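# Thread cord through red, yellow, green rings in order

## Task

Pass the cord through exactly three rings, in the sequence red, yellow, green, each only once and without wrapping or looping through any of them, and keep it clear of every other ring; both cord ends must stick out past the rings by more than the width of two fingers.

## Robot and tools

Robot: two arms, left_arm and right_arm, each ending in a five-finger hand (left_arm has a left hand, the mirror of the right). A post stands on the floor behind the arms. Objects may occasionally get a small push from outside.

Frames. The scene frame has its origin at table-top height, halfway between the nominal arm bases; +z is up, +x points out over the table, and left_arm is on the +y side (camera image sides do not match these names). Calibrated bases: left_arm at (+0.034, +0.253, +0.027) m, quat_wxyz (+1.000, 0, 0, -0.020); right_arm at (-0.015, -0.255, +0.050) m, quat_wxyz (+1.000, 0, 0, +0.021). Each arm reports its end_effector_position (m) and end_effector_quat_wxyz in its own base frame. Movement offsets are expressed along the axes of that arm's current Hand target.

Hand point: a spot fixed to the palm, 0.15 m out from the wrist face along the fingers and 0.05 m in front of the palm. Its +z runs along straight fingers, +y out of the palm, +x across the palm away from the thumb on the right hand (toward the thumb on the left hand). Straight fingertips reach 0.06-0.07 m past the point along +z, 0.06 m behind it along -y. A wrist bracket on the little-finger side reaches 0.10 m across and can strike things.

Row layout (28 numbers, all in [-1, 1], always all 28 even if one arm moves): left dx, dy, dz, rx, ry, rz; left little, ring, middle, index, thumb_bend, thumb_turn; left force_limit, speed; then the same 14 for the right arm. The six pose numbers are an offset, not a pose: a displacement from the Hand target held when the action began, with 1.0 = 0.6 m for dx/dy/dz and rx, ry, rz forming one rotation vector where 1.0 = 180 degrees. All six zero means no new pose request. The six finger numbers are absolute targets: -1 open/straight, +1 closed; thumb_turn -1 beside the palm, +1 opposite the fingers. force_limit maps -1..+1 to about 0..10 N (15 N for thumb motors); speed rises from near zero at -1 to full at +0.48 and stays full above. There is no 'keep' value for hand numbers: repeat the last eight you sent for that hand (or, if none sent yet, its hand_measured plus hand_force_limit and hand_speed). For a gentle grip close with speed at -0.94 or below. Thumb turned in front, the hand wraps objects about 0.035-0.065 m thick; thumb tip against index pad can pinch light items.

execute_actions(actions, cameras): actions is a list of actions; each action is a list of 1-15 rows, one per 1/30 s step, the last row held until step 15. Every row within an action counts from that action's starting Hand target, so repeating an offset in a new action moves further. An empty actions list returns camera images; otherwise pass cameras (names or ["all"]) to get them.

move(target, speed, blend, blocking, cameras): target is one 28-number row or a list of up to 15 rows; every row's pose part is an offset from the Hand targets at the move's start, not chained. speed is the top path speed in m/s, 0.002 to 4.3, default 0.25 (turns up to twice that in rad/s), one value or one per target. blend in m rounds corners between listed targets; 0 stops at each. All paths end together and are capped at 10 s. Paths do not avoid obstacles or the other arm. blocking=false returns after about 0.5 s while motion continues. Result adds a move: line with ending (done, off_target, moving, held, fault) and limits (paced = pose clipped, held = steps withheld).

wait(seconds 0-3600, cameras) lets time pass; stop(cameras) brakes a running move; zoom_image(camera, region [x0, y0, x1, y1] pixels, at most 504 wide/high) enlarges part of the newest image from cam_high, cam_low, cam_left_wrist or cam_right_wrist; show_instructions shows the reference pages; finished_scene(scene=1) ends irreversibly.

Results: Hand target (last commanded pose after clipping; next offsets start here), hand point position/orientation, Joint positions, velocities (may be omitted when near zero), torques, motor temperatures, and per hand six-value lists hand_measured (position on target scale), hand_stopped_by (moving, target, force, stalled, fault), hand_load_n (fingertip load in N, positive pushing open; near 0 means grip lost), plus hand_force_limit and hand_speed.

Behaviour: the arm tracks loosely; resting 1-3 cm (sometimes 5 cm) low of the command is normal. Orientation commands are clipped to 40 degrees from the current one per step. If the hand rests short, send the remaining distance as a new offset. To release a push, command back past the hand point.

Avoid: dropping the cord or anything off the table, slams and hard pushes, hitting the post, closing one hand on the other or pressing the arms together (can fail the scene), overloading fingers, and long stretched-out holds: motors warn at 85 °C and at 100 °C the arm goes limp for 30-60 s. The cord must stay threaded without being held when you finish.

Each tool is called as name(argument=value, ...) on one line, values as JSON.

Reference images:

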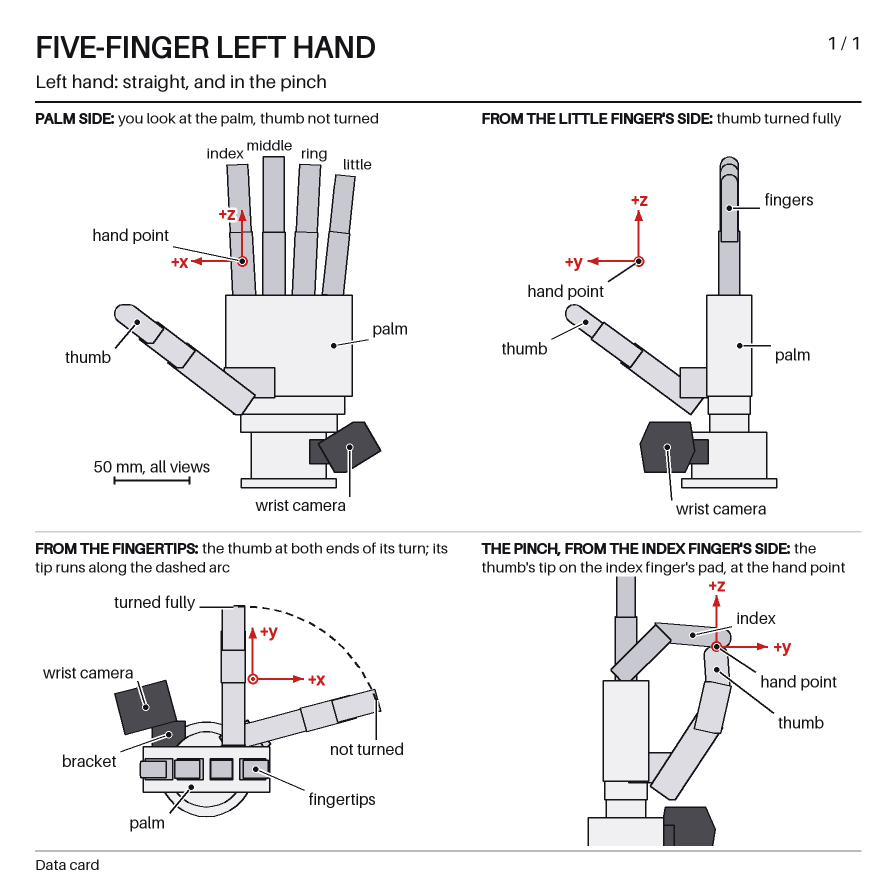

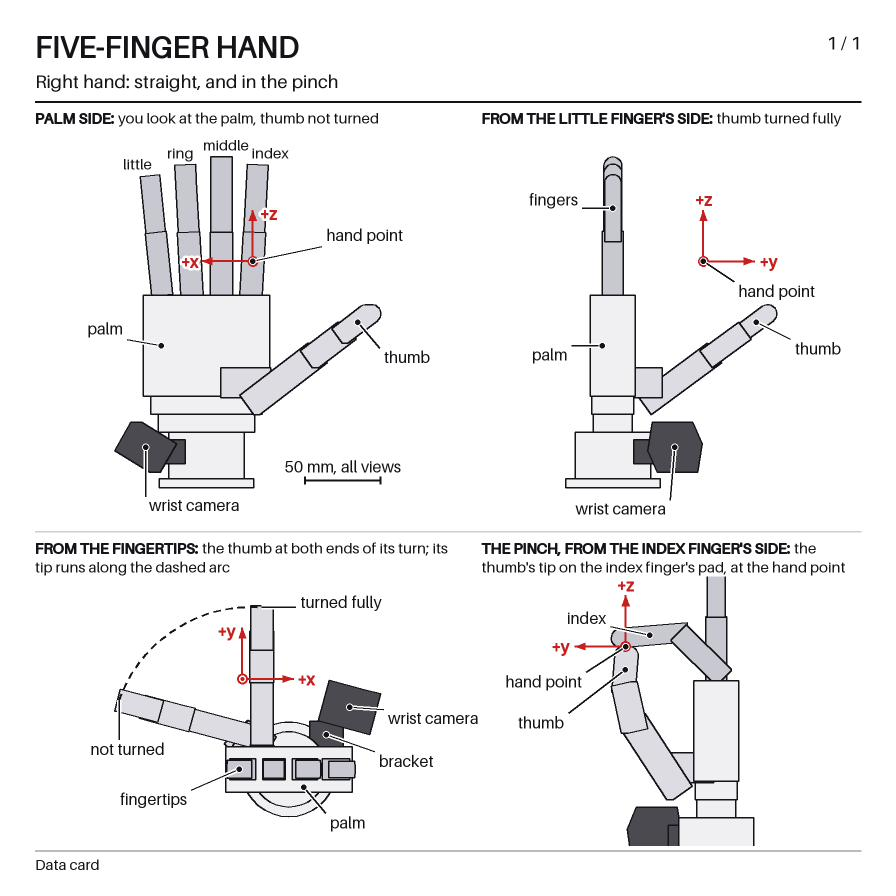

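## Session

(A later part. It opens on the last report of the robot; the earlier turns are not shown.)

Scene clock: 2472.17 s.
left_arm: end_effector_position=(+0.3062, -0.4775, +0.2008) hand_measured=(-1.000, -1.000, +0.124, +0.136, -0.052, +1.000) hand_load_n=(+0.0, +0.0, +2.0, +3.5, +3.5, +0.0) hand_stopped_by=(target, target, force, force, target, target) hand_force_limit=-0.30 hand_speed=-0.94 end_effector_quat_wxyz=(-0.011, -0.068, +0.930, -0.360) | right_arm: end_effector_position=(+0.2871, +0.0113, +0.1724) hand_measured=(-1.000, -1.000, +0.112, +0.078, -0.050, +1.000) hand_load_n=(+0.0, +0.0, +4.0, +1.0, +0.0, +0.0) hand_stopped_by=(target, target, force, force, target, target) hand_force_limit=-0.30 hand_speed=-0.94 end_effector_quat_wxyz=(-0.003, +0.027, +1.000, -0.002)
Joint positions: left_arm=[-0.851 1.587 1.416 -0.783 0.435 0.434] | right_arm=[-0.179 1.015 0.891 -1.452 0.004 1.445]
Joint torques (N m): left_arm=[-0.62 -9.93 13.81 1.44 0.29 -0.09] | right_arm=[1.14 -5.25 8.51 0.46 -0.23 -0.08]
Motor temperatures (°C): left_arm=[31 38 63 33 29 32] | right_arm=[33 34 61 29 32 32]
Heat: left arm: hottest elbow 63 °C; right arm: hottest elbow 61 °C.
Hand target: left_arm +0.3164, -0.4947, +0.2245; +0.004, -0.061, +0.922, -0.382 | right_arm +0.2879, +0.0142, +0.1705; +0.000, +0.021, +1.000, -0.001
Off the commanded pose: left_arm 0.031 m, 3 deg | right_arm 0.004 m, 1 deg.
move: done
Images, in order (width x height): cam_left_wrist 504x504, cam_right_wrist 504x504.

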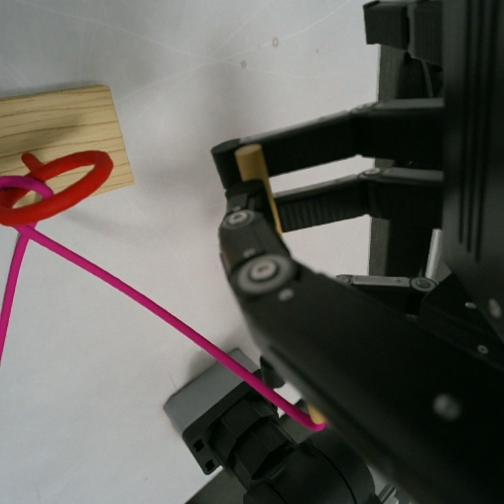

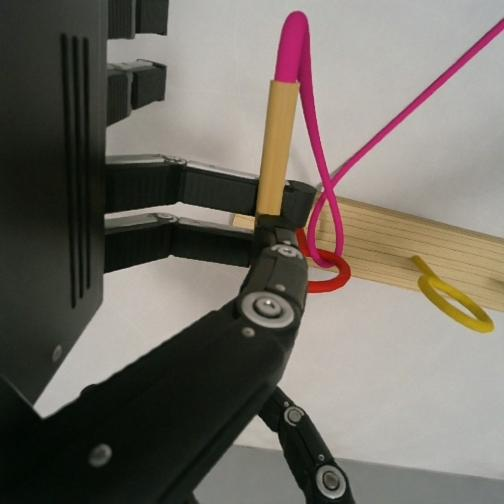

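move(target=[0,0,0,0,0,0,-1,-1,0.5,0.5,-0.05,1,-0.3,-0.94,0.0,0,0,0,0,0,-1,-1,0.5,0.55,-0.05,1,-0.3,-0.94], speed=0.04)

Scene clock: 2475.40 s.
left_arm: end_effector_position=(+0.3063, -0.4776, +0.2009) hand_measured=(-1.000, -1.000, +0.124, +0.136, -0.052, +1.000) hand_load_n=(+0.0, +0.0, +2.0, +3.0, +4.0, +0.0) hand_stopped_by=(target, target, force, force, target, target) hand_force_limit=-0.30 hand_speed=-0.94 end_effector_quat_wxyz=(-0.011, -0.068, +0.930, -0.361) | right_arm: end_effector_position=(+0.2871, +0.0113, +0.1724) hand_measured=(-1.000, -1.000, +0.112, +0.094, -0.050, +1.000) hand_load_n=(+0.0, +0.0, +3.0, +4.0, +0.0, -0.5) hand_stopped_by=(target, target, force, force, target, target) hand_force_limit=-0.30 hand_speed=-0.94 end_effector_quat_wxyz=(-0.003, +0.027, +1.000, -0.002)
Joint positions: left_arm=[-0.851 1.587 1.416 -0.783 0.435 0.434] | right_arm=[-0.179 1.015 0.891 -1.452 0.004 1.445]
Joint torques (N m): left_arm=[-0.79 -9.93 13.79 1.4 0.28 -0.09] | right_arm=[0.73 -5.19 8.36 0.34 -0.22 -0.12]
Motor temperatures (°C): left_arm=[31 38 63 33 29 32] | right_arm=[33 34 61 29 32 32]
Heat: left arm: hottest elbow 63 °C; right arm: hottest elbow 61 °C.
Hand target: left_arm +0.3164, -0.4946, +0.2244; +0.004, -0.062, +0.922, -0.382 | right_arm +0.2879, +0.0142, +0.1705; +0.000, +0.021, +1.000, -0.001
Off the commanded pose: left_arm 0.031 m, 3 deg | right_arm 0.004 m, 1 deg.
move: done

move(target=[[0,0,0,0,0,0,-1,-1,0.0,0.0,-0.05,1,-0.3,-0.85,0,0,0,0,0,0,-1,-1,0.5,0.55,-0.05,1,-0.3,-0.94],[0,0,0,0,0,0,-1,-1,-0.6,-0.6,-0.05,1,-0.3,-0.8,0,0,0,0,0,0,-1,-1,0.5,0.55,-0.05,1,-0.3,-0.94]], speed=0.04, cameras=["cam_right_wrist","cam_left_wrist"])

Scene clock: 2481.30 s.
left_arm: end_effector_position=(+0.3063, -0.4776, +0.2009) hand_measured=(-1.000, -1.000, -0.600, -0.600, -0.050, +1.000) hand_load_n=(+0.0, +0.0, +0.0, +0.0, +0.0, +0.0) hand_stopped_by=(target, target, target, target, target, target) hand_force_limit=-0.30 hand_speed=-0.80 end_effector_quat_wxyz=(-0.011, -0.068, +0.930, -0.361) | right_arm: end_effector_position=(+0.2871, +0.0113, +0.1724) hand_measured=(-1.000, -1.000, +0.112, +0.094, -0.050, +1.000) hand_load_n=(+0.0, -0.5, +2.0, +2.0, +1.0, +0.0) hand_stopped_by=(target, target, force, force, target, target) hand_force_limit=-0.30 hand_speed=-0.94 end_effector_quat_wxyz=(-0.003, +0.027, +1.000, -0.002)
Joint positions: left_arm=[-0.851 1.587 1.416 -0.783 0.435 0.434] | right_arm=[-0.179 1.015 0.891 -1.452 0.004 1.445]
Joint torques (N m): left_arm=[-0.67 -9.88 13.82 1.4 0.29 -0.09] | right_arm=[0.62 -5.3 8.61 0.44 -0.2 -0.09]
Motor temperatures (°C): left_arm=[31 38 64 33 29 32] | right_arm=[33 34 61 29 32 32]
Heat: left arm: hottest elbow 64 °C; right arm: hottest elbow 61 °C.
Hand target: left_arm +0.3164, -0.4946, +0.2244; +0.004, -0.062, +0.922, -0.382 | right_arm +0.2879, +0.0142, +0.1705; +0.000, +0.021, +1.000, -0.001
Off the commanded pose: left_arm 0.031 m, 3 deg | right_arm 0.004 m, 1 deg.
move: done; target 2's new numbers were sent with left_arm's hand 0.031 m and 3 deg from that target
Images, in order (width x height): cam_left_wrist 504x504, cam_right_wrist 504x504.

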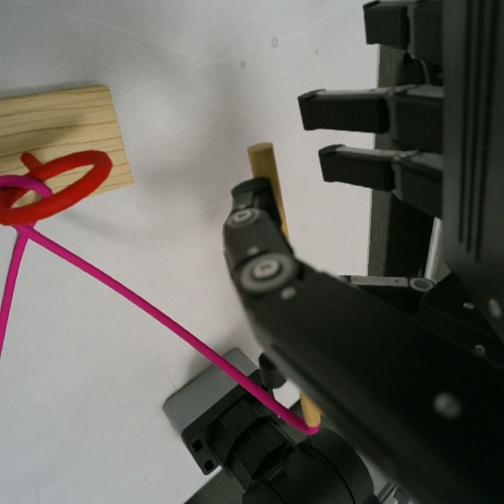

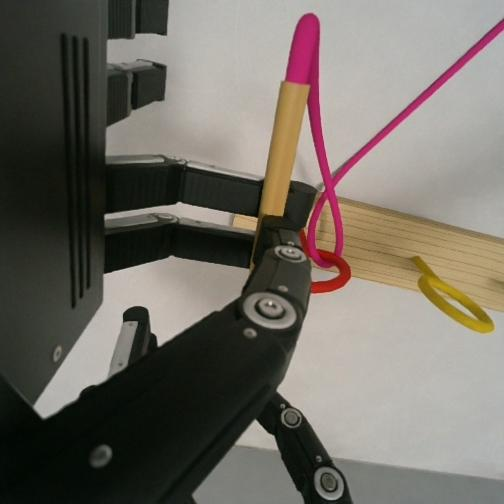

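move(target=[[0,0,-0.16,0,0,0,-1,-1,-0.6,-0.6,-0.05,1,-0.3,-0.8,0,0,0,0,0,0,-1,-1,0.5,0.55,-0.05,1,-0.3,-0.94],[-0.1922,0.2153,-0.3188,0,0,0,-1,-1,-0.6,-0.6,-0.05,1,-0.3,-0.8,0,0,0,0,0,0,-1,-1,0.5,0.55,-0.05,1,-0.3,-0.94]], speed=[0.08,0.15], blend=[0.02,0], cameras=["all"])

Scene clock: 2490.80 s.
left_arm: end_effector_position=(+0.3980, -0.2536, +0.2525) hand_measured=(-1.000, -1.000, -0.600, -0.600, -0.050, +1.000) hand_load_n=(+0.0, +0.0, +0.0, +0.0, +0.0, +0.0) hand_stopped_by=(target, target, target, target, target, target) hand_force_limit=-0.30 hand_speed=-0.80 end_effector_quat_wxyz=(-0.006, -0.071, +0.924, -0.376) | right_arm: end_effector_position=(+0.2871, +0.0113, +0.1724) hand_measured=(-1.000, -1.000, +0.112, +0.094, -0.050, +1.000) hand_load_n=(+0.0, +0.0, +2.5, +0.5, +1.0, -1.0) hand_stopped_by=(target, target, force, force, target, target) hand_force_limit=-0.30 hand_speed=-0.94 end_effector_quat_wxyz=(-0.003, +0.027, +1.000, -0.002)
Joint positions: left_arm=[-0.35 1.461 1.425 -1.164 0.694 0.932] | right_arm=[-0.179 1.015 0.891 -1.452 0.004 1.445]
Joint torques (N m): left_arm=[-0.21 -8.18 12.11 0.34 0.77 0.11] | right_arm=[0.97 -5.77 8.57 0.62 -0.19 -0.06]
Motor temperatures (°C): left_arm=[31 38 63 33 29 32] | right_arm=[33 34 61 29 32 32]
Heat: left arm: hottest elbow 63 °C; right arm: hottest elbow 61 °C.
Hand target: left_arm +0.4062, -0.2561, +0.2641; +0.004, -0.061, +0.922, -0.382 | right_arm +0.2879, +0.0142, +0.1705; +0.000, +0.021, +1.000, -0.001
Off the commanded pose: left_arm 0.014 m, 2 deg | right_arm 0.004 m, 1 deg.
move: off_target (left_arm)

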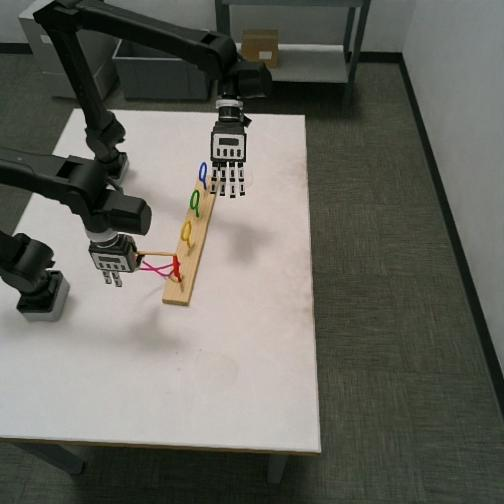

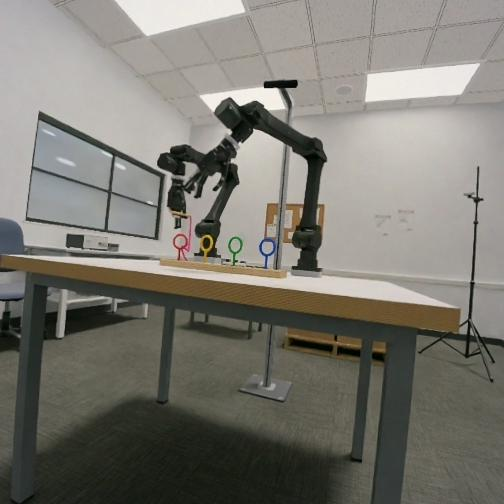

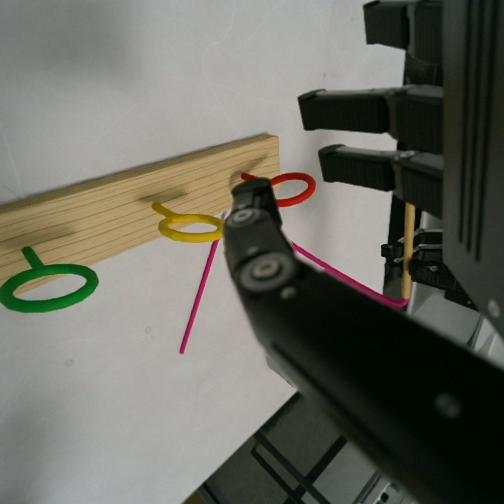

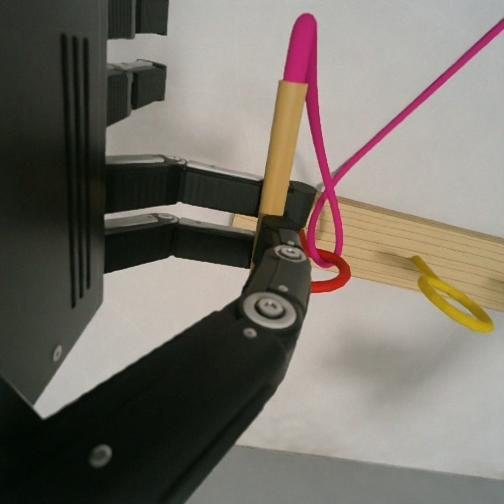

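move(target=[0,0,0,0,0,0,-1,-1,-0.6,-0.6,-0.05,1,-0.3,-0.8,0,0,0,0,0,0,-1,-1,0.56,0.62,-0.05,1,-0.15,-0.95], cameras=["cam_right_wrist"])

zoom_image(camera="cam_right_wrist", region=[180, 50, 430, 300])

Scene clock: 2494.13 s.
left_arm: end_effector_position=(+0.3981, -0.2536, +0.2525) hand_measured=(-1.000, -1.000, -0.600, -0.600, -0.050, +1.000) hand_load_n=(+0.0, +0.0, +0.0, +0.0, +0.5, +0.5) hand_stopped_by=(target, target, target, target, target, target) hand_force_limit=-0.30 hand_speed=-0.80 end_effector_quat_wxyz=(-0.006, -0.071, +0.924, -0.376) | right_arm: end_effector_position=(+0.2871, +0.0113, +0.1724) hand_measured=(-1.000, -1.000, +0.120, +0.120, -0.050, +1.000) hand_load_n=(+0.0, +0.0, +4.5, +4.5, +3.0, -2.5) hand_stopped_by=(target, target, force, force, target, target) hand_force_limit=-0.15 hand_speed=-0.95 end_effector_quat_wxyz=(-0.003, +0.027, +1.000, -0.002)
Joint positions: left_arm=[-0.35 1.461 1.425 -1.164 0.694 0.933] | right_arm=[-0.179 1.015 0.891 -1.452 0.004 1.445]
Joint torques (N m): left_arm=[-0.21 -8.12 12.12 0.36 0.77 0.1] | right_arm=[1.2 -5.66 8.46 0.36 -0.21 -0.17]
Motor temperatures (°C): left_arm=[31 38 62 33 29 32] | right_arm=[33 34 61 29 32 32]
Heat: left arm: hottest elbow 62 °C; right arm: hottest elbow 61 °C.
Hand target: left_arm +0.4062, -0.2561, +0.2641; +0.004, -0.061, +0.922, -0.382 | right_arm +0.2879, +0.0142, +0.1705; +0.000, +0.021, +1.000, -0.001
Off the commanded pose: left_arm 0.014 m, 2 deg | right_arm 0.004 m, 1 deg.
move: done

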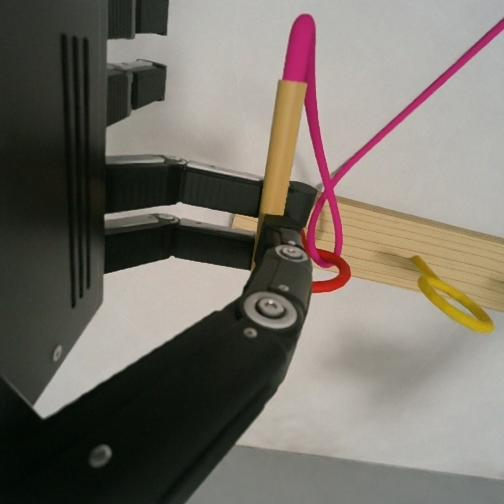

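Scaled by 2.016.

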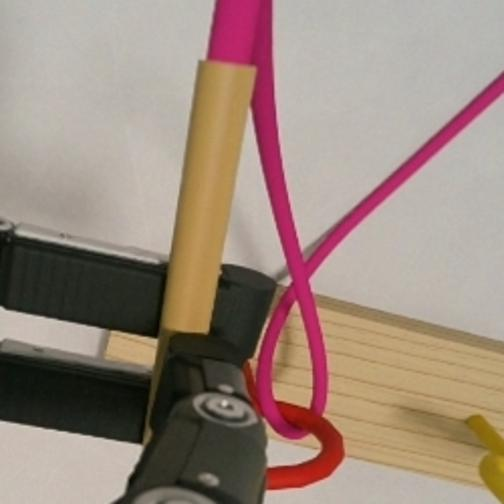

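zoom_image(camera="cam_low", region=[150, 190, 230, 270])

zoom_image(camera="cam_left_wrist", region=[330, 150, 470, 290])

zoom_image(camera="cam_high", region=[80, 200, 220, 340])

This scene's latest camera images include none from cam_low. They are from: cam_right_wrist. cam_low's image comes with the result of a call that names it in "cameras".

This scene's latest camera images include none from cam_left_wrist. They are from: cam_right_wrist. cam_left_wrist's image comes with the result of a call that names it in "cameras".

This scene's latest camera images include none from cam_high. They are from: cam_right_wrist. cam_high's image comes with the result of a call that names it in "cameras".

move(target=[[0,0,0,0,0,0,-1,-1,-0.6,-0.6,-0.05,1,-0.3,-0.8,0.0752,0.05,-0.02,0,0,0,-1,-1,0.56,0.62,-0.05,1,-0.15,-0.95],[0,0,0,0,0,0,-1,-1,-0.6,-0.6,-0.05,1,-0.3,-0.8,0.0752,0.2935,-0.0167,0,0,0,-1,-1,0.56,0.62,-0.05,1,-0.15,-0.95]], speed=0.1, blend=[0.02,0], cameras=["all"])

zoom_image(camera="cam_low", region=[150, 190, 230, 270])

zoom_image(camera="cam_high", region=[80, 160, 220, 300])

Scene clock: 2510.57 s.
left_arm: end_effector_position=(+0.3981, -0.2536, +0.2525) hand_measured=(-1.000, -1.000, -0.600, -0.600, -0.050, +1.000) hand_load_n=(+0.0, +0.0, +0.0, +0.5, +0.0, +0.0) hand_stopped_by=(target, target, target, target, target, target) hand_force_limit=-0.30 hand_speed=-0.80 end_effector_quat_wxyz=(-0.006, -0.071, +0.924, -0.376) | right_arm: end_effector_position=(+0.2364, +0.1810, +0.1644) hand_measured=(-1.000, -1.000, +0.120, +0.120, -0.050, +1.000) hand_load_n=(+0.0, +0.0, +4.0, +5.0, +3.0, -2.5) hand_stopped_by=(target, target, force, force, target, target) hand_force_limit=-0.15 hand_speed=-0.95 end_effector_quat_wxyz=(-0.030, -0.015, +0.999, +0.010)
Joint positions: left_arm=[-0.35 1.461 1.425 -1.164 0.694 0.933] | right_arm=[0.49 0.996 0.858 -1.477 -0.044 2.031]
Joint torques (N m): left_arm=[-0.21 -8 12.14 0.29 0.77 0.1] | right_arm=[1.67 -4.01 12.46 0.39 -0.27 0.1]
Motor temperatures (°C): left_arm=[31 38 58 33 30 32] | right_arm=[33 34 61 29 32 32]
Heat: left arm: hottest elbow 58 °C; right arm: hottest elbow 61 °C.
Hand target: left_arm +0.4062, -0.2561, +0.2641; +0.004, -0.061, +0.922, -0.382 | right_arm +0.2504, +0.1922, +0.1804; +0.000, +0.021, +1.000, -0.001
Off the commanded pose: left_arm 0.014 m, 2 deg | right_arm 0.024 m, 5 deg.
joint sent to its limit (right arm) — joint 6 (wrist roll), upper limit. The joint targets are off in orientation, not in position.
move: off_target (right_arm)

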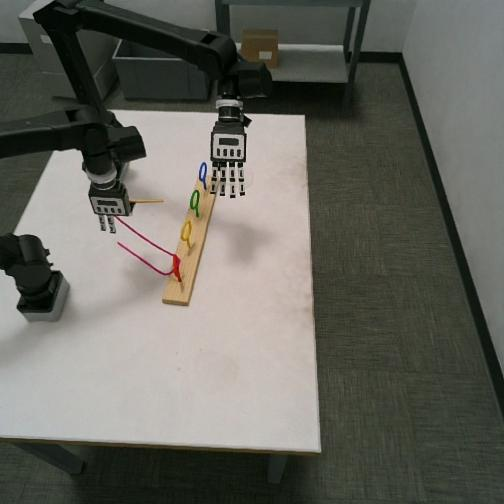

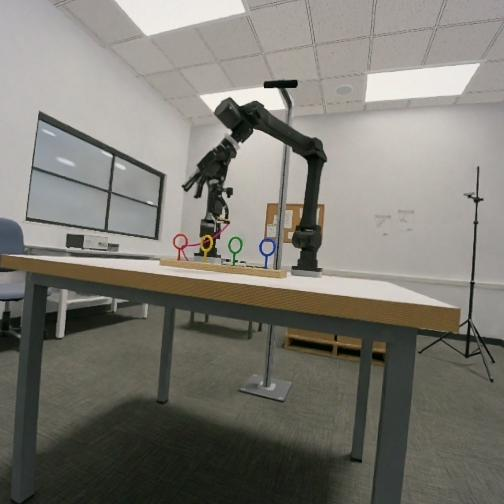

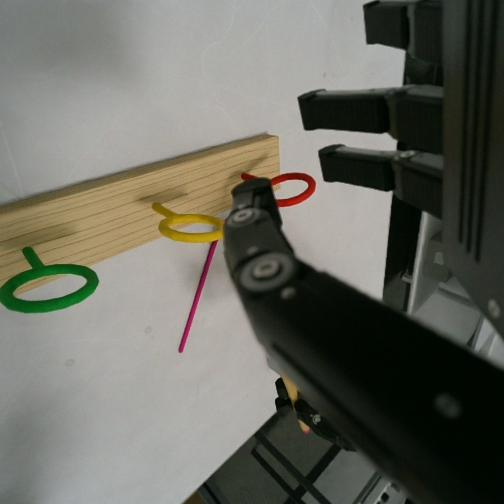

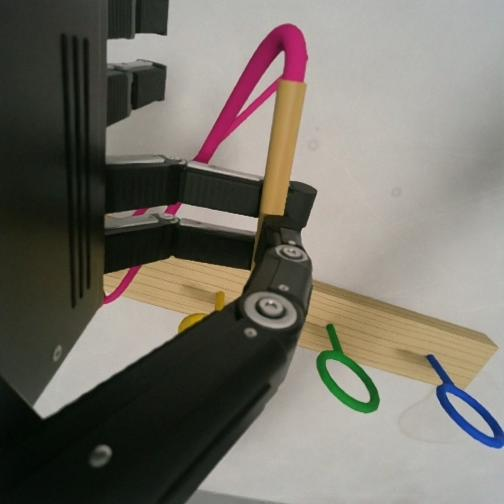

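Scaled by 6.300.

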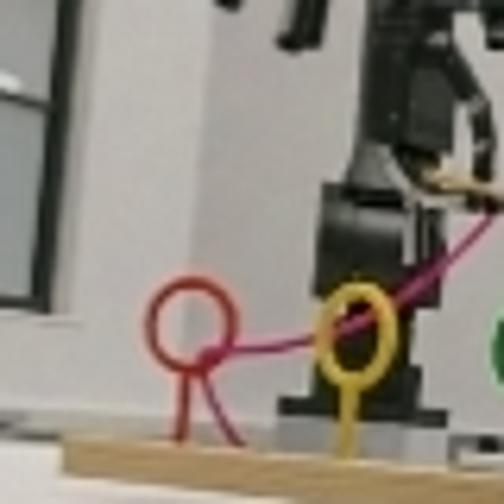

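Scaled by 3.600.

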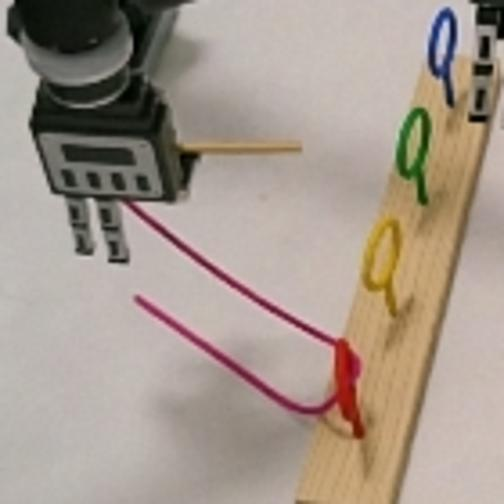

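move(target=[0,0,0,0,0,0,-1,-1,-0.6,-0.6,-0.05,1,-0.3,-0.8,-0.0137,-0.0058,0.185,0,0,0,-1,-1,0.56,0.62,-0.05,1,-0.15,-0.95], speed=0.08, cameras=["all"])

zoom_image(camera="cam_low", region=[165, 210, 245, 290])

zoom_image(camera="cam_high", region=[80, 160, 220, 300])

zoom_image(camera="cam_left_wrist", region=[100, 150, 350, 400])

Scene clock: 2527.67 s.
left_arm: end_effector_position=(+0.3981, -0.2536, +0.2525) hand_measured=(-1.000, -1.000, -0.600, -0.600, -0.050, +1.000) hand_load_n=(+0.0, +0.0, +0.0, +0.0, +0.0, +0.0) hand_stopped_by=(target, target, target, target, target, target) hand_force_limit=-0.30 hand_speed=-0.80 end_effector_quat_wxyz=(-0.006, -0.071, +0.924, -0.376) | right_arm: end_effector_position=(+0.2562, +0.1898, +0.0739) hand_measured=(-1.000, -1.000, +0.120, +0.120, -0.050, +1.000) hand_load_n=(+0.0, +0.0, +4.0, +5.0, +3.0, -2.5) hand_stopped_by=(target, target, force, force, target, target) hand_force_limit=-0.15 hand_speed=-0.95 end_effector_quat_wxyz=(-0.008, -0.015, +1.000, +0.017)
Joint positions: left_arm=[-0.35 1.461 1.425 -1.164 0.694 0.933] | right_arm=[0.49 1.108 0.678 -1.139 -0.036 2.031]
Joint torques (N m): left_arm=[-0.15 -8.12 12.12 0.32 0.77 0.09] | right_arm=[0.79 -4.31 7.68 0.44 0.03 0.03]
Motor temperatures (°C): left_arm=[31 38 56 33 30 32] | right_arm=[33 34 64 29 32 32]
Heat: left arm: hottest elbow 56 °C; right arm: hottest elbow 64 °C.
Hand target: left_arm +0.4062, -0.2561, +0.2641; +0.004, -0.061, +0.922, -0.382 | right_arm +0.2583, +0.1881, +0.0694; +0.000, +0.021, +1.000, -0.001
Off the commanded pose: left_arm 0.014 m, 2 deg | right_arm 0.005 m, 5 deg.
joint sent to its limit (right arm) — joint 6 (wrist roll), upper limit. The joint targets are off in orientation, not in position.
move: off_target (right_arm)

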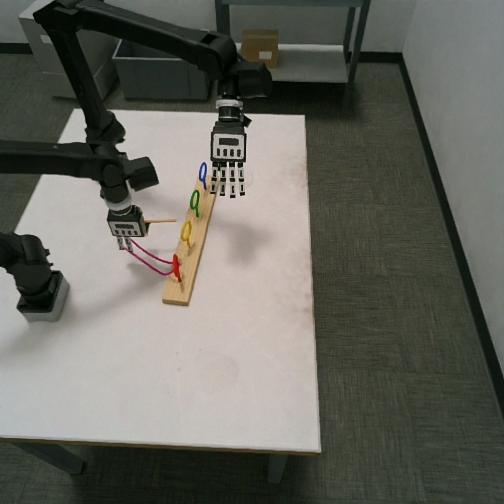

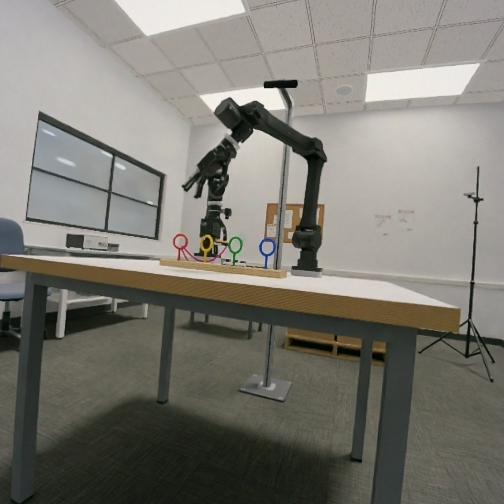

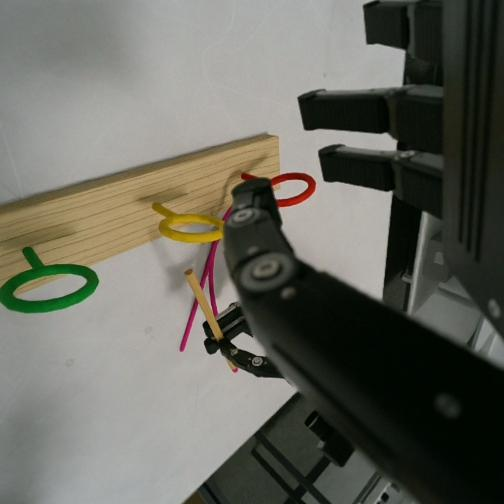

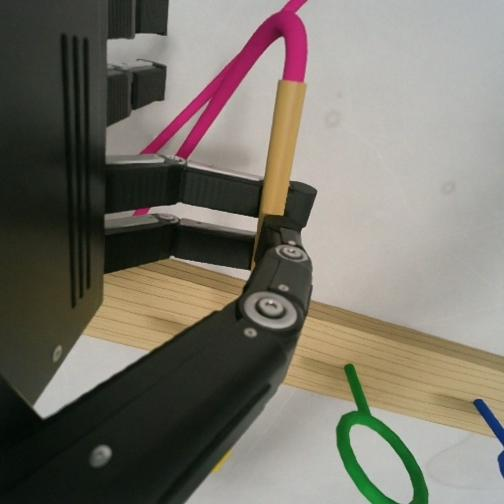

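Scaled by 6.300.

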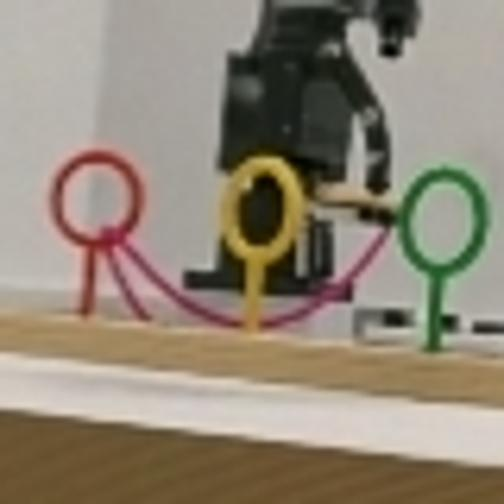

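Scaled by 3.600.

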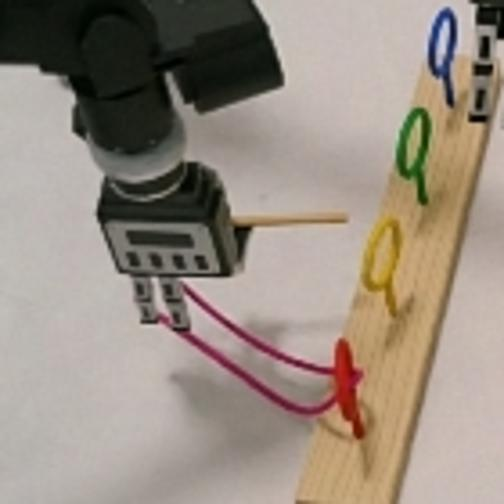

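Scaled by 2.016.

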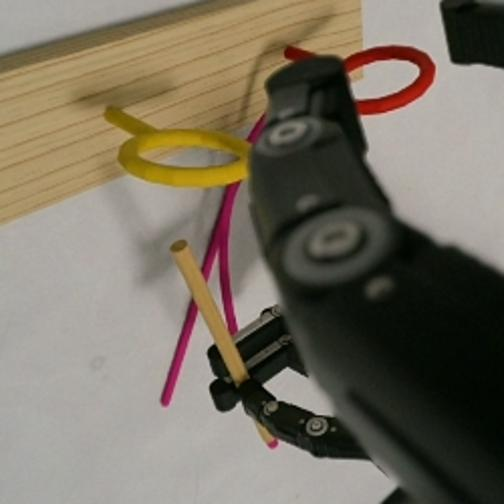

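move(target=[0,0,0,0,0,0,-1,-1,-0.6,-0.6,-0.05,1,-0.3,-0.8,0,0,0.0157,0,-0.038,0,-1,-1,0.56,0.62,-0.05,1,-0.15,-0.95], speed=0.06, cameras=["all"])

zoom_image(camera="cam_low", region=[165, 210, 245, 290])

zoom_image(camera="cam_left_wrist", region=[100, 150, 350, 400])

Scene clock: 2554.50 s.
left_arm: end_effector_position=(+0.3981, -0.2536, +0.2525) hand_measured=(-1.000, -1.000, -0.600, -0.600, -0.050, +1.000) hand_load_n=(+0.0, +0.0, +0.0, +0.0, +0.0, +0.0) hand_stopped_by=(target, target, target, target, target, target) hand_force_limit=-0.30 hand_speed=-0.80 end_effector_quat_wxyz=(-0.006, -0.071, +0.924, -0.376) | right_arm: end_effector_position=(+0.2585, +0.1853, +0.0590) hand_measured=(-1.000, -1.000, +0.120, +0.120, -0.050, +1.000) hand_load_n=(+0.0, +0.0, +4.0, +4.5, +3.0, -2.5) hand_stopped_by=(target, target, force, force, target, target) hand_force_limit=-0.15 hand_speed=-0.95 end_effector_quat_wxyz=(+0.041, -0.020, +0.999, +0.017)
Joint positions: left_arm=[-0.35 1.461 1.425 -1.164 0.694 0.933] | right_arm=[0.501 1.064 0.594 -1.013 0.007 2.031]
Joint torques (N m): left_arm=[-0.15 -8.12 12.14 0.32 0.77 0.1] | right_arm=[2.55 -6.36 7.53 0.87 -0.05 0.06]
Motor temperatures (°C): left_arm=[31 38 55 33 30 32] | right_arm=[33 34 62 29 31 32]
Heat: left arm: hottest elbow 55 °C; right arm: hottest elbow 62 °C.
Hand target: left_arm +0.4062, -0.2561, +0.2641; +0.004, -0.061, +0.922, -0.382 | right_arm +0.2583, +0.1881, +0.0598; +0.059, +0.021, +0.998, -0.002
Off the commanded pose: left_arm 0.014 m, 2 deg | right_arm 0.003 m, 6 deg.
joint sent to its limit (right arm) — joint 6 (wrist roll), upper limit. The joint targets are off in orientation, not in position.
move: off_target (right_arm)

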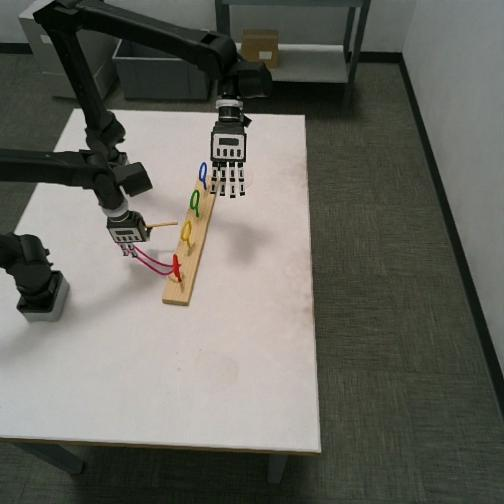

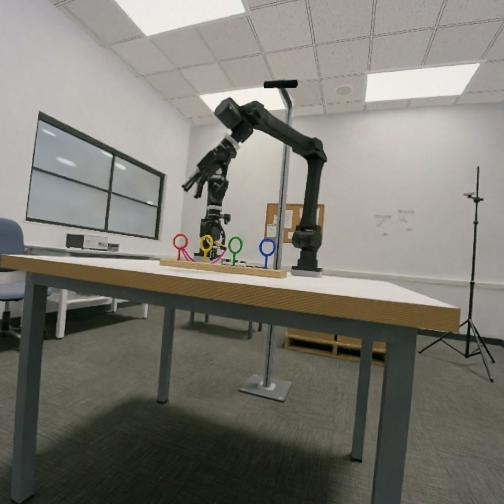

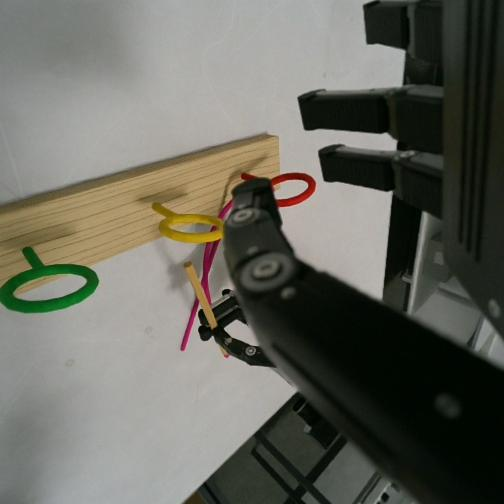

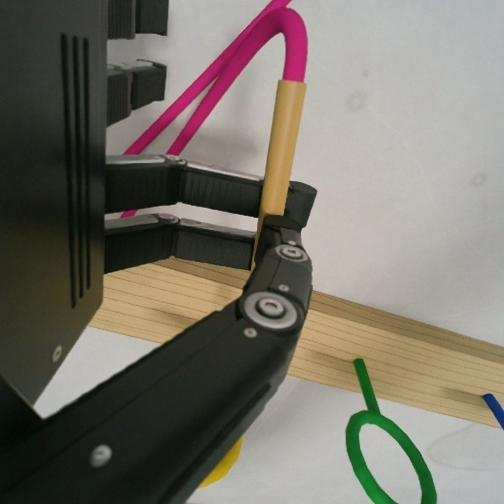

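Scaled by 6.300.

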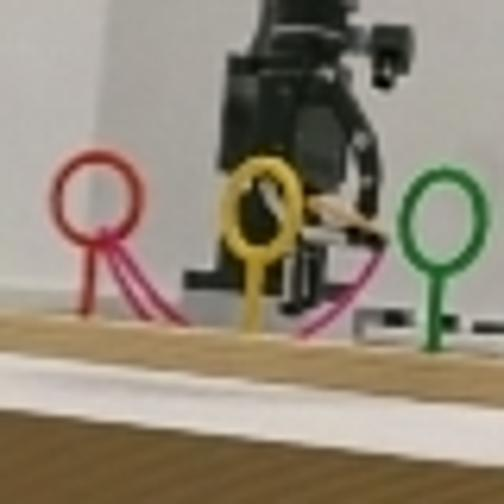

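Scaled by 2.016.

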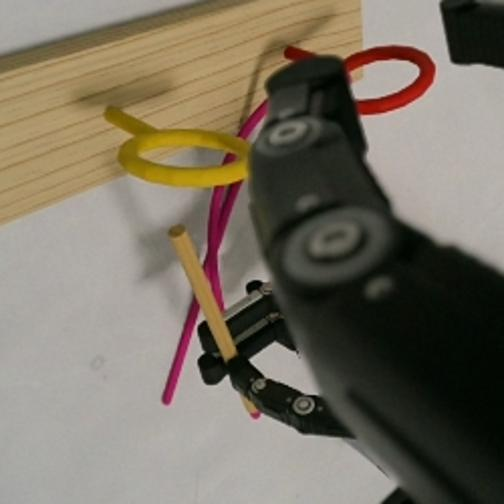

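move(target=[0,0,0,0,0,0,-1,-1,-0.6,-0.6,-0.05,1,-0.3,-0.8,-0.0432,-0.0165,-0.0033,0,0,0,-1,-1,0.56,0.62,-0.05,1,-0.15,-0.95], speed=0.06, cameras=["all"])

zoom_image(camera="cam_low", region=[185, 220, 235, 270])

zoom_image(camera="cam_left_wrist", region=[130, 170, 280, 320])

Scene clock: 2574.90 s.
left_arm: end_effector_position=(+0.3981, -0.2536, +0.2525) hand_measured=(-1.000, -1.000, -0.600, -0.600, -0.050, +1.000) hand_load_n=(+0.0, +0.0, +0.0, +0.0, +0.0, +0.0) hand_stopped_by=(target, target, target, target, target, target) hand_force_limit=-0.30 hand_speed=-0.80 end_effector_quat_wxyz=(-0.006, -0.071, +0.924, -0.376) | right_arm: end_effector_position=(+0.2656, +0.1718, +0.0532) hand_measured=(-1.000, -1.000, +0.120, +0.120, -0.050, +1.000) hand_load_n=(+0.0, +0.0, +4.0, +4.5, +3.0, -2.5) hand_stopped_by=(target, target, force, force, target, target) hand_force_limit=-0.15 hand_speed=-0.95 end_effector_quat_wxyz=(+0.040, -0.004, +0.999, +0.000)
Joint positions: left_arm=[-0.35 1.461 1.425 -1.164 0.694 0.933] | right_arm=[0.47 1.081 0.594 -1.013 0.035 2.031]
Joint torques (N m): left_arm=[-0.09 -8.18 12.12 0.31 0.77 0.1] | right_arm=[1.38 -4.42 11.25 0.29 0.06 0.04]
Motor temperatures (°C): left_arm=[31 38 55 33 30 32] | right_arm=[33 34 61 29 31 32]
Heat: left arm: hottest elbow 55 °C; right arm: hottest elbow 61 °C.
Hand target: left_arm +0.4062, -0.2561, +0.2641; +0.004, -0.061, +0.922, -0.382 | right_arm +0.2833, +0.1771, +0.0649; +0.059, +0.021, +0.998, -0.002
Off the commanded pose: left_arm 0.014 m, 2 deg | right_arm 0.022 m, 4 deg.
joint sent to its limit (right arm) — joint 6 (wrist roll), upper limit. The joint targets still meet the commanded pose.
move: off_target (right_arm)

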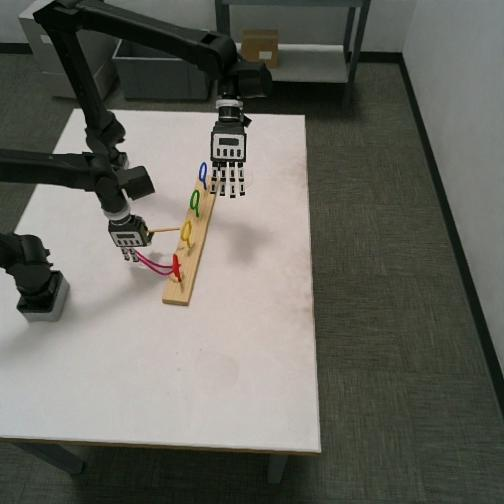

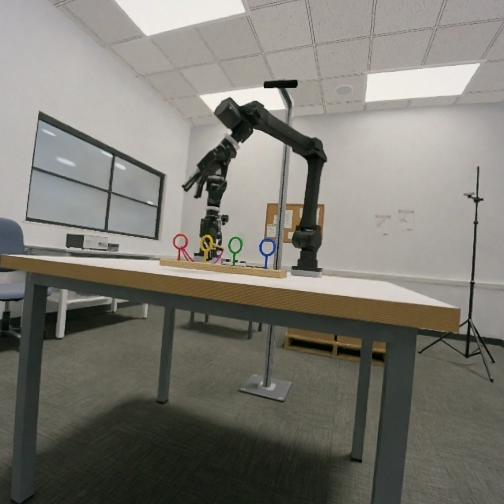

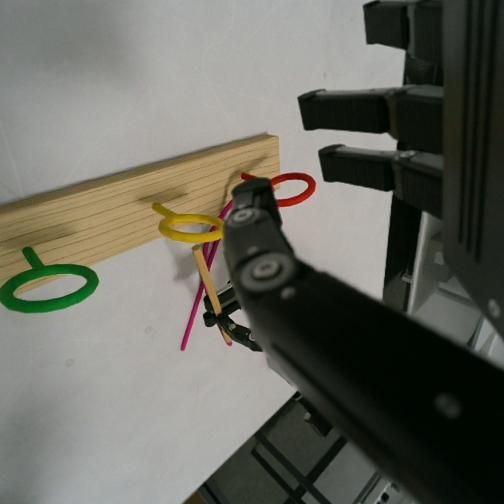

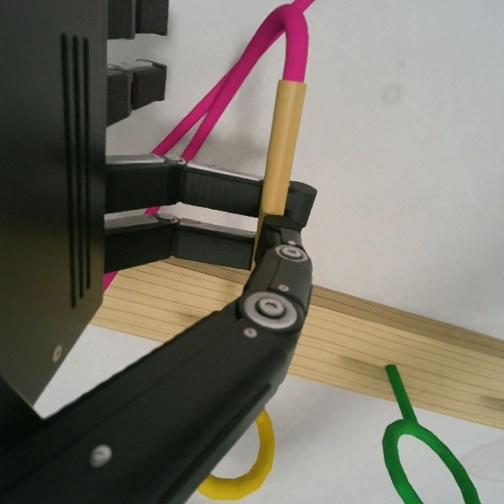

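Scaled by 10.080.

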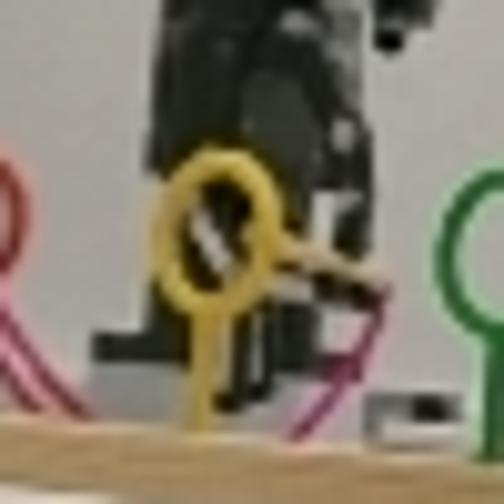

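Scaled by 3.360.

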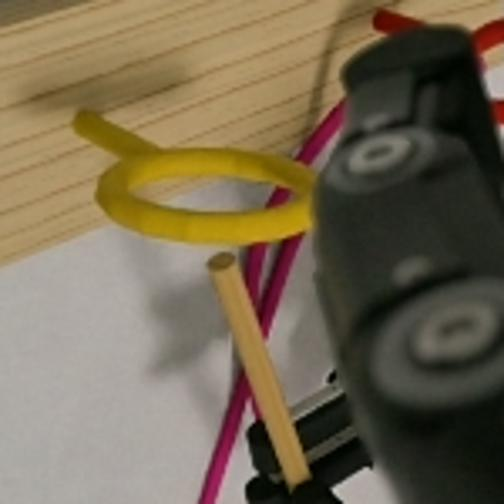

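move(target=[0,0,0,0,0,0,-1,-1,-0.6,-0.6,-0.05,1,-0.3,-0.8,-0.0027,0.005,-0.0232,0,0,0,-1,-1,0.56,0.62,-0.05,1,-0.15,-0.95], speed=0.06, cameras=["all"])

zoom_image(camera="cam_low", region=[185, 220, 235, 270])

zoom_image(camera="cam_left_wrist", region=[130, 170, 280, 320])

Scene clock: 2588.20 s.
left_arm: end_effector_position=(+0.3981, -0.2536, +0.2525) hand_measured=(-1.000, -1.000, -0.600, -0.600, -0.050, +1.000) hand_load_n=(+0.0, +0.0, +0.0, +0.0, +0.0, -0.5) hand_stopped_by=(target, target, target, target, target, target) hand_force_limit=-0.30 hand_speed=-0.80 end_effector_quat_wxyz=(-0.006, -0.071, +0.924, -0.376) | right_arm: end_effector_position=(+0.2693, +0.1737, +0.0615) hand_measured=(-1.000, -1.000, +0.120, +0.120, -0.050, +1.000) hand_load_n=(+0.0, +0.0, +4.0, +4.5, +3.0, -2.5) hand_stopped_by=(target, target, force, force, target, target) hand_force_limit=-0.15 hand_speed=-0.95 end_effector_quat_wxyz=(+0.040, -0.004, +0.999, +0.000)
Joint positions: left_arm=[-0.35 1.461 1.425 -1.164 0.694 0.933] | right_arm=[0.47 1.081 0.619 -1.038 0.035 2.031]
Joint torques (N m): left_arm=[-0.15 -8.06 12.11 0.28 0.76 0.1] | right_arm=[0.5 -5.36 11.49 -0.32 -0.08 0.02]
Motor temperatures (°C): left_arm=[31 38 55 33 30 32] | right_arm=[33 34 62 29 31 32]
Heat: left arm: hottest elbow 55 °C; right arm: hottest elbow 62 °C.
Hand target: left_arm +0.4062, -0.2561, +0.2641; +0.004, -0.061, +0.922, -0.382 | right_arm +0.2834, +0.1801, +0.0789; +0.059, +0.021, +0.998, -0.002
Off the commanded pose: left_arm 0.014 m, 2 deg | right_arm 0.023 m, 4 deg.
joint sent to its limit (right arm) — joint 6 (wrist roll), upper limit. The joint targets are off in orientation, not in position.
move: off_target (right_arm)

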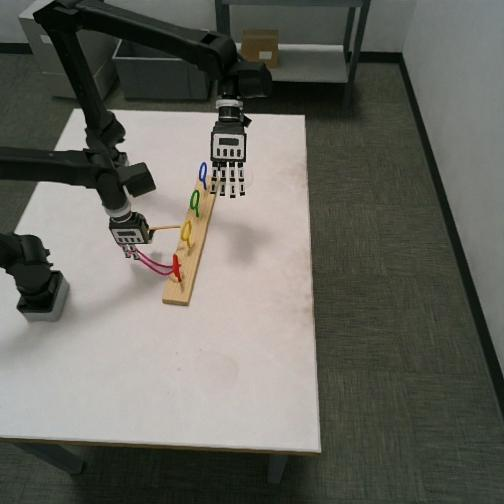

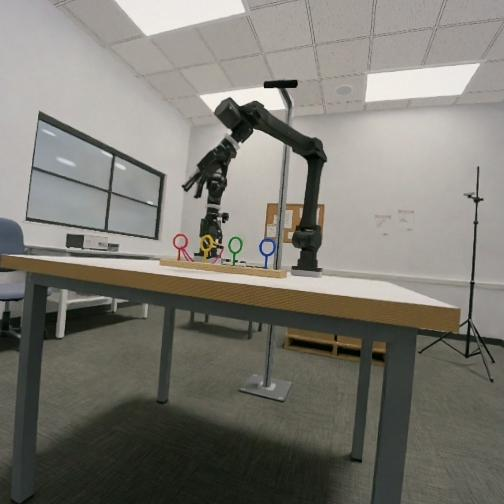

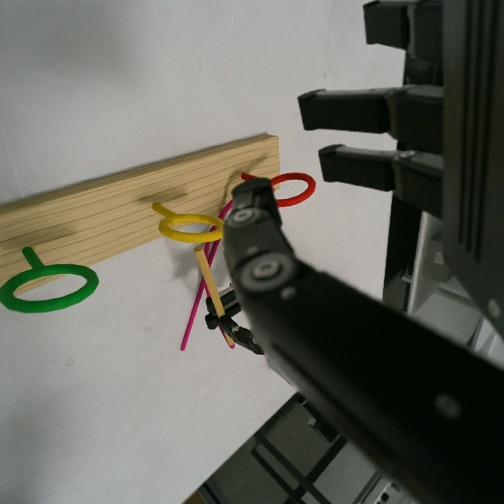

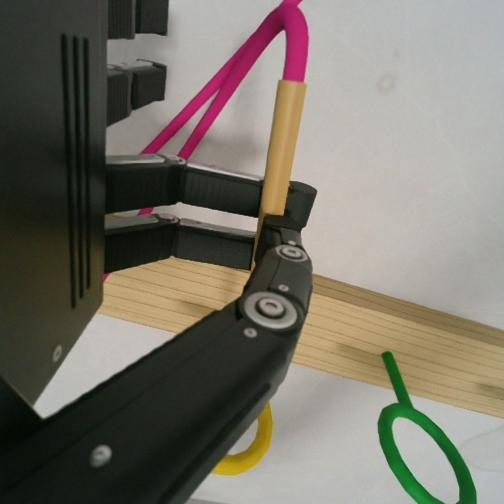

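Scaled by 10.080.

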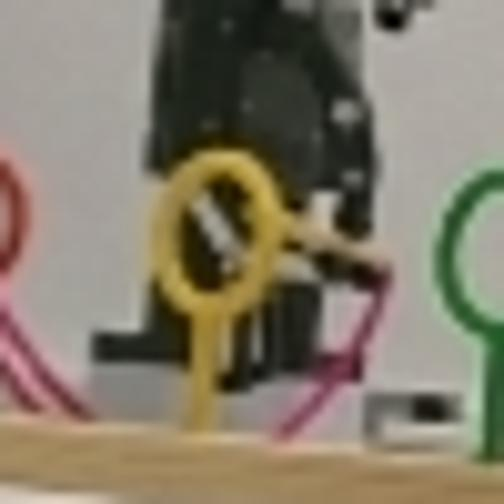

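Scaled by 3.360.

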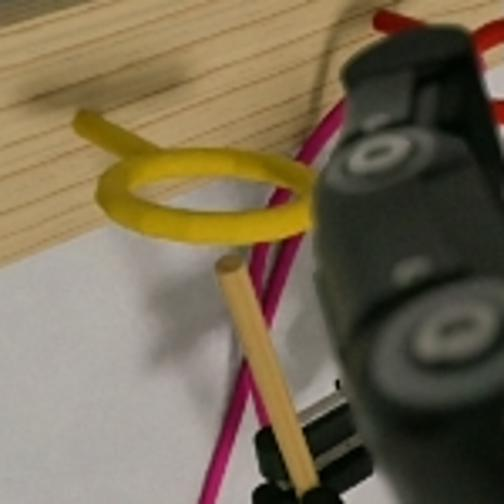

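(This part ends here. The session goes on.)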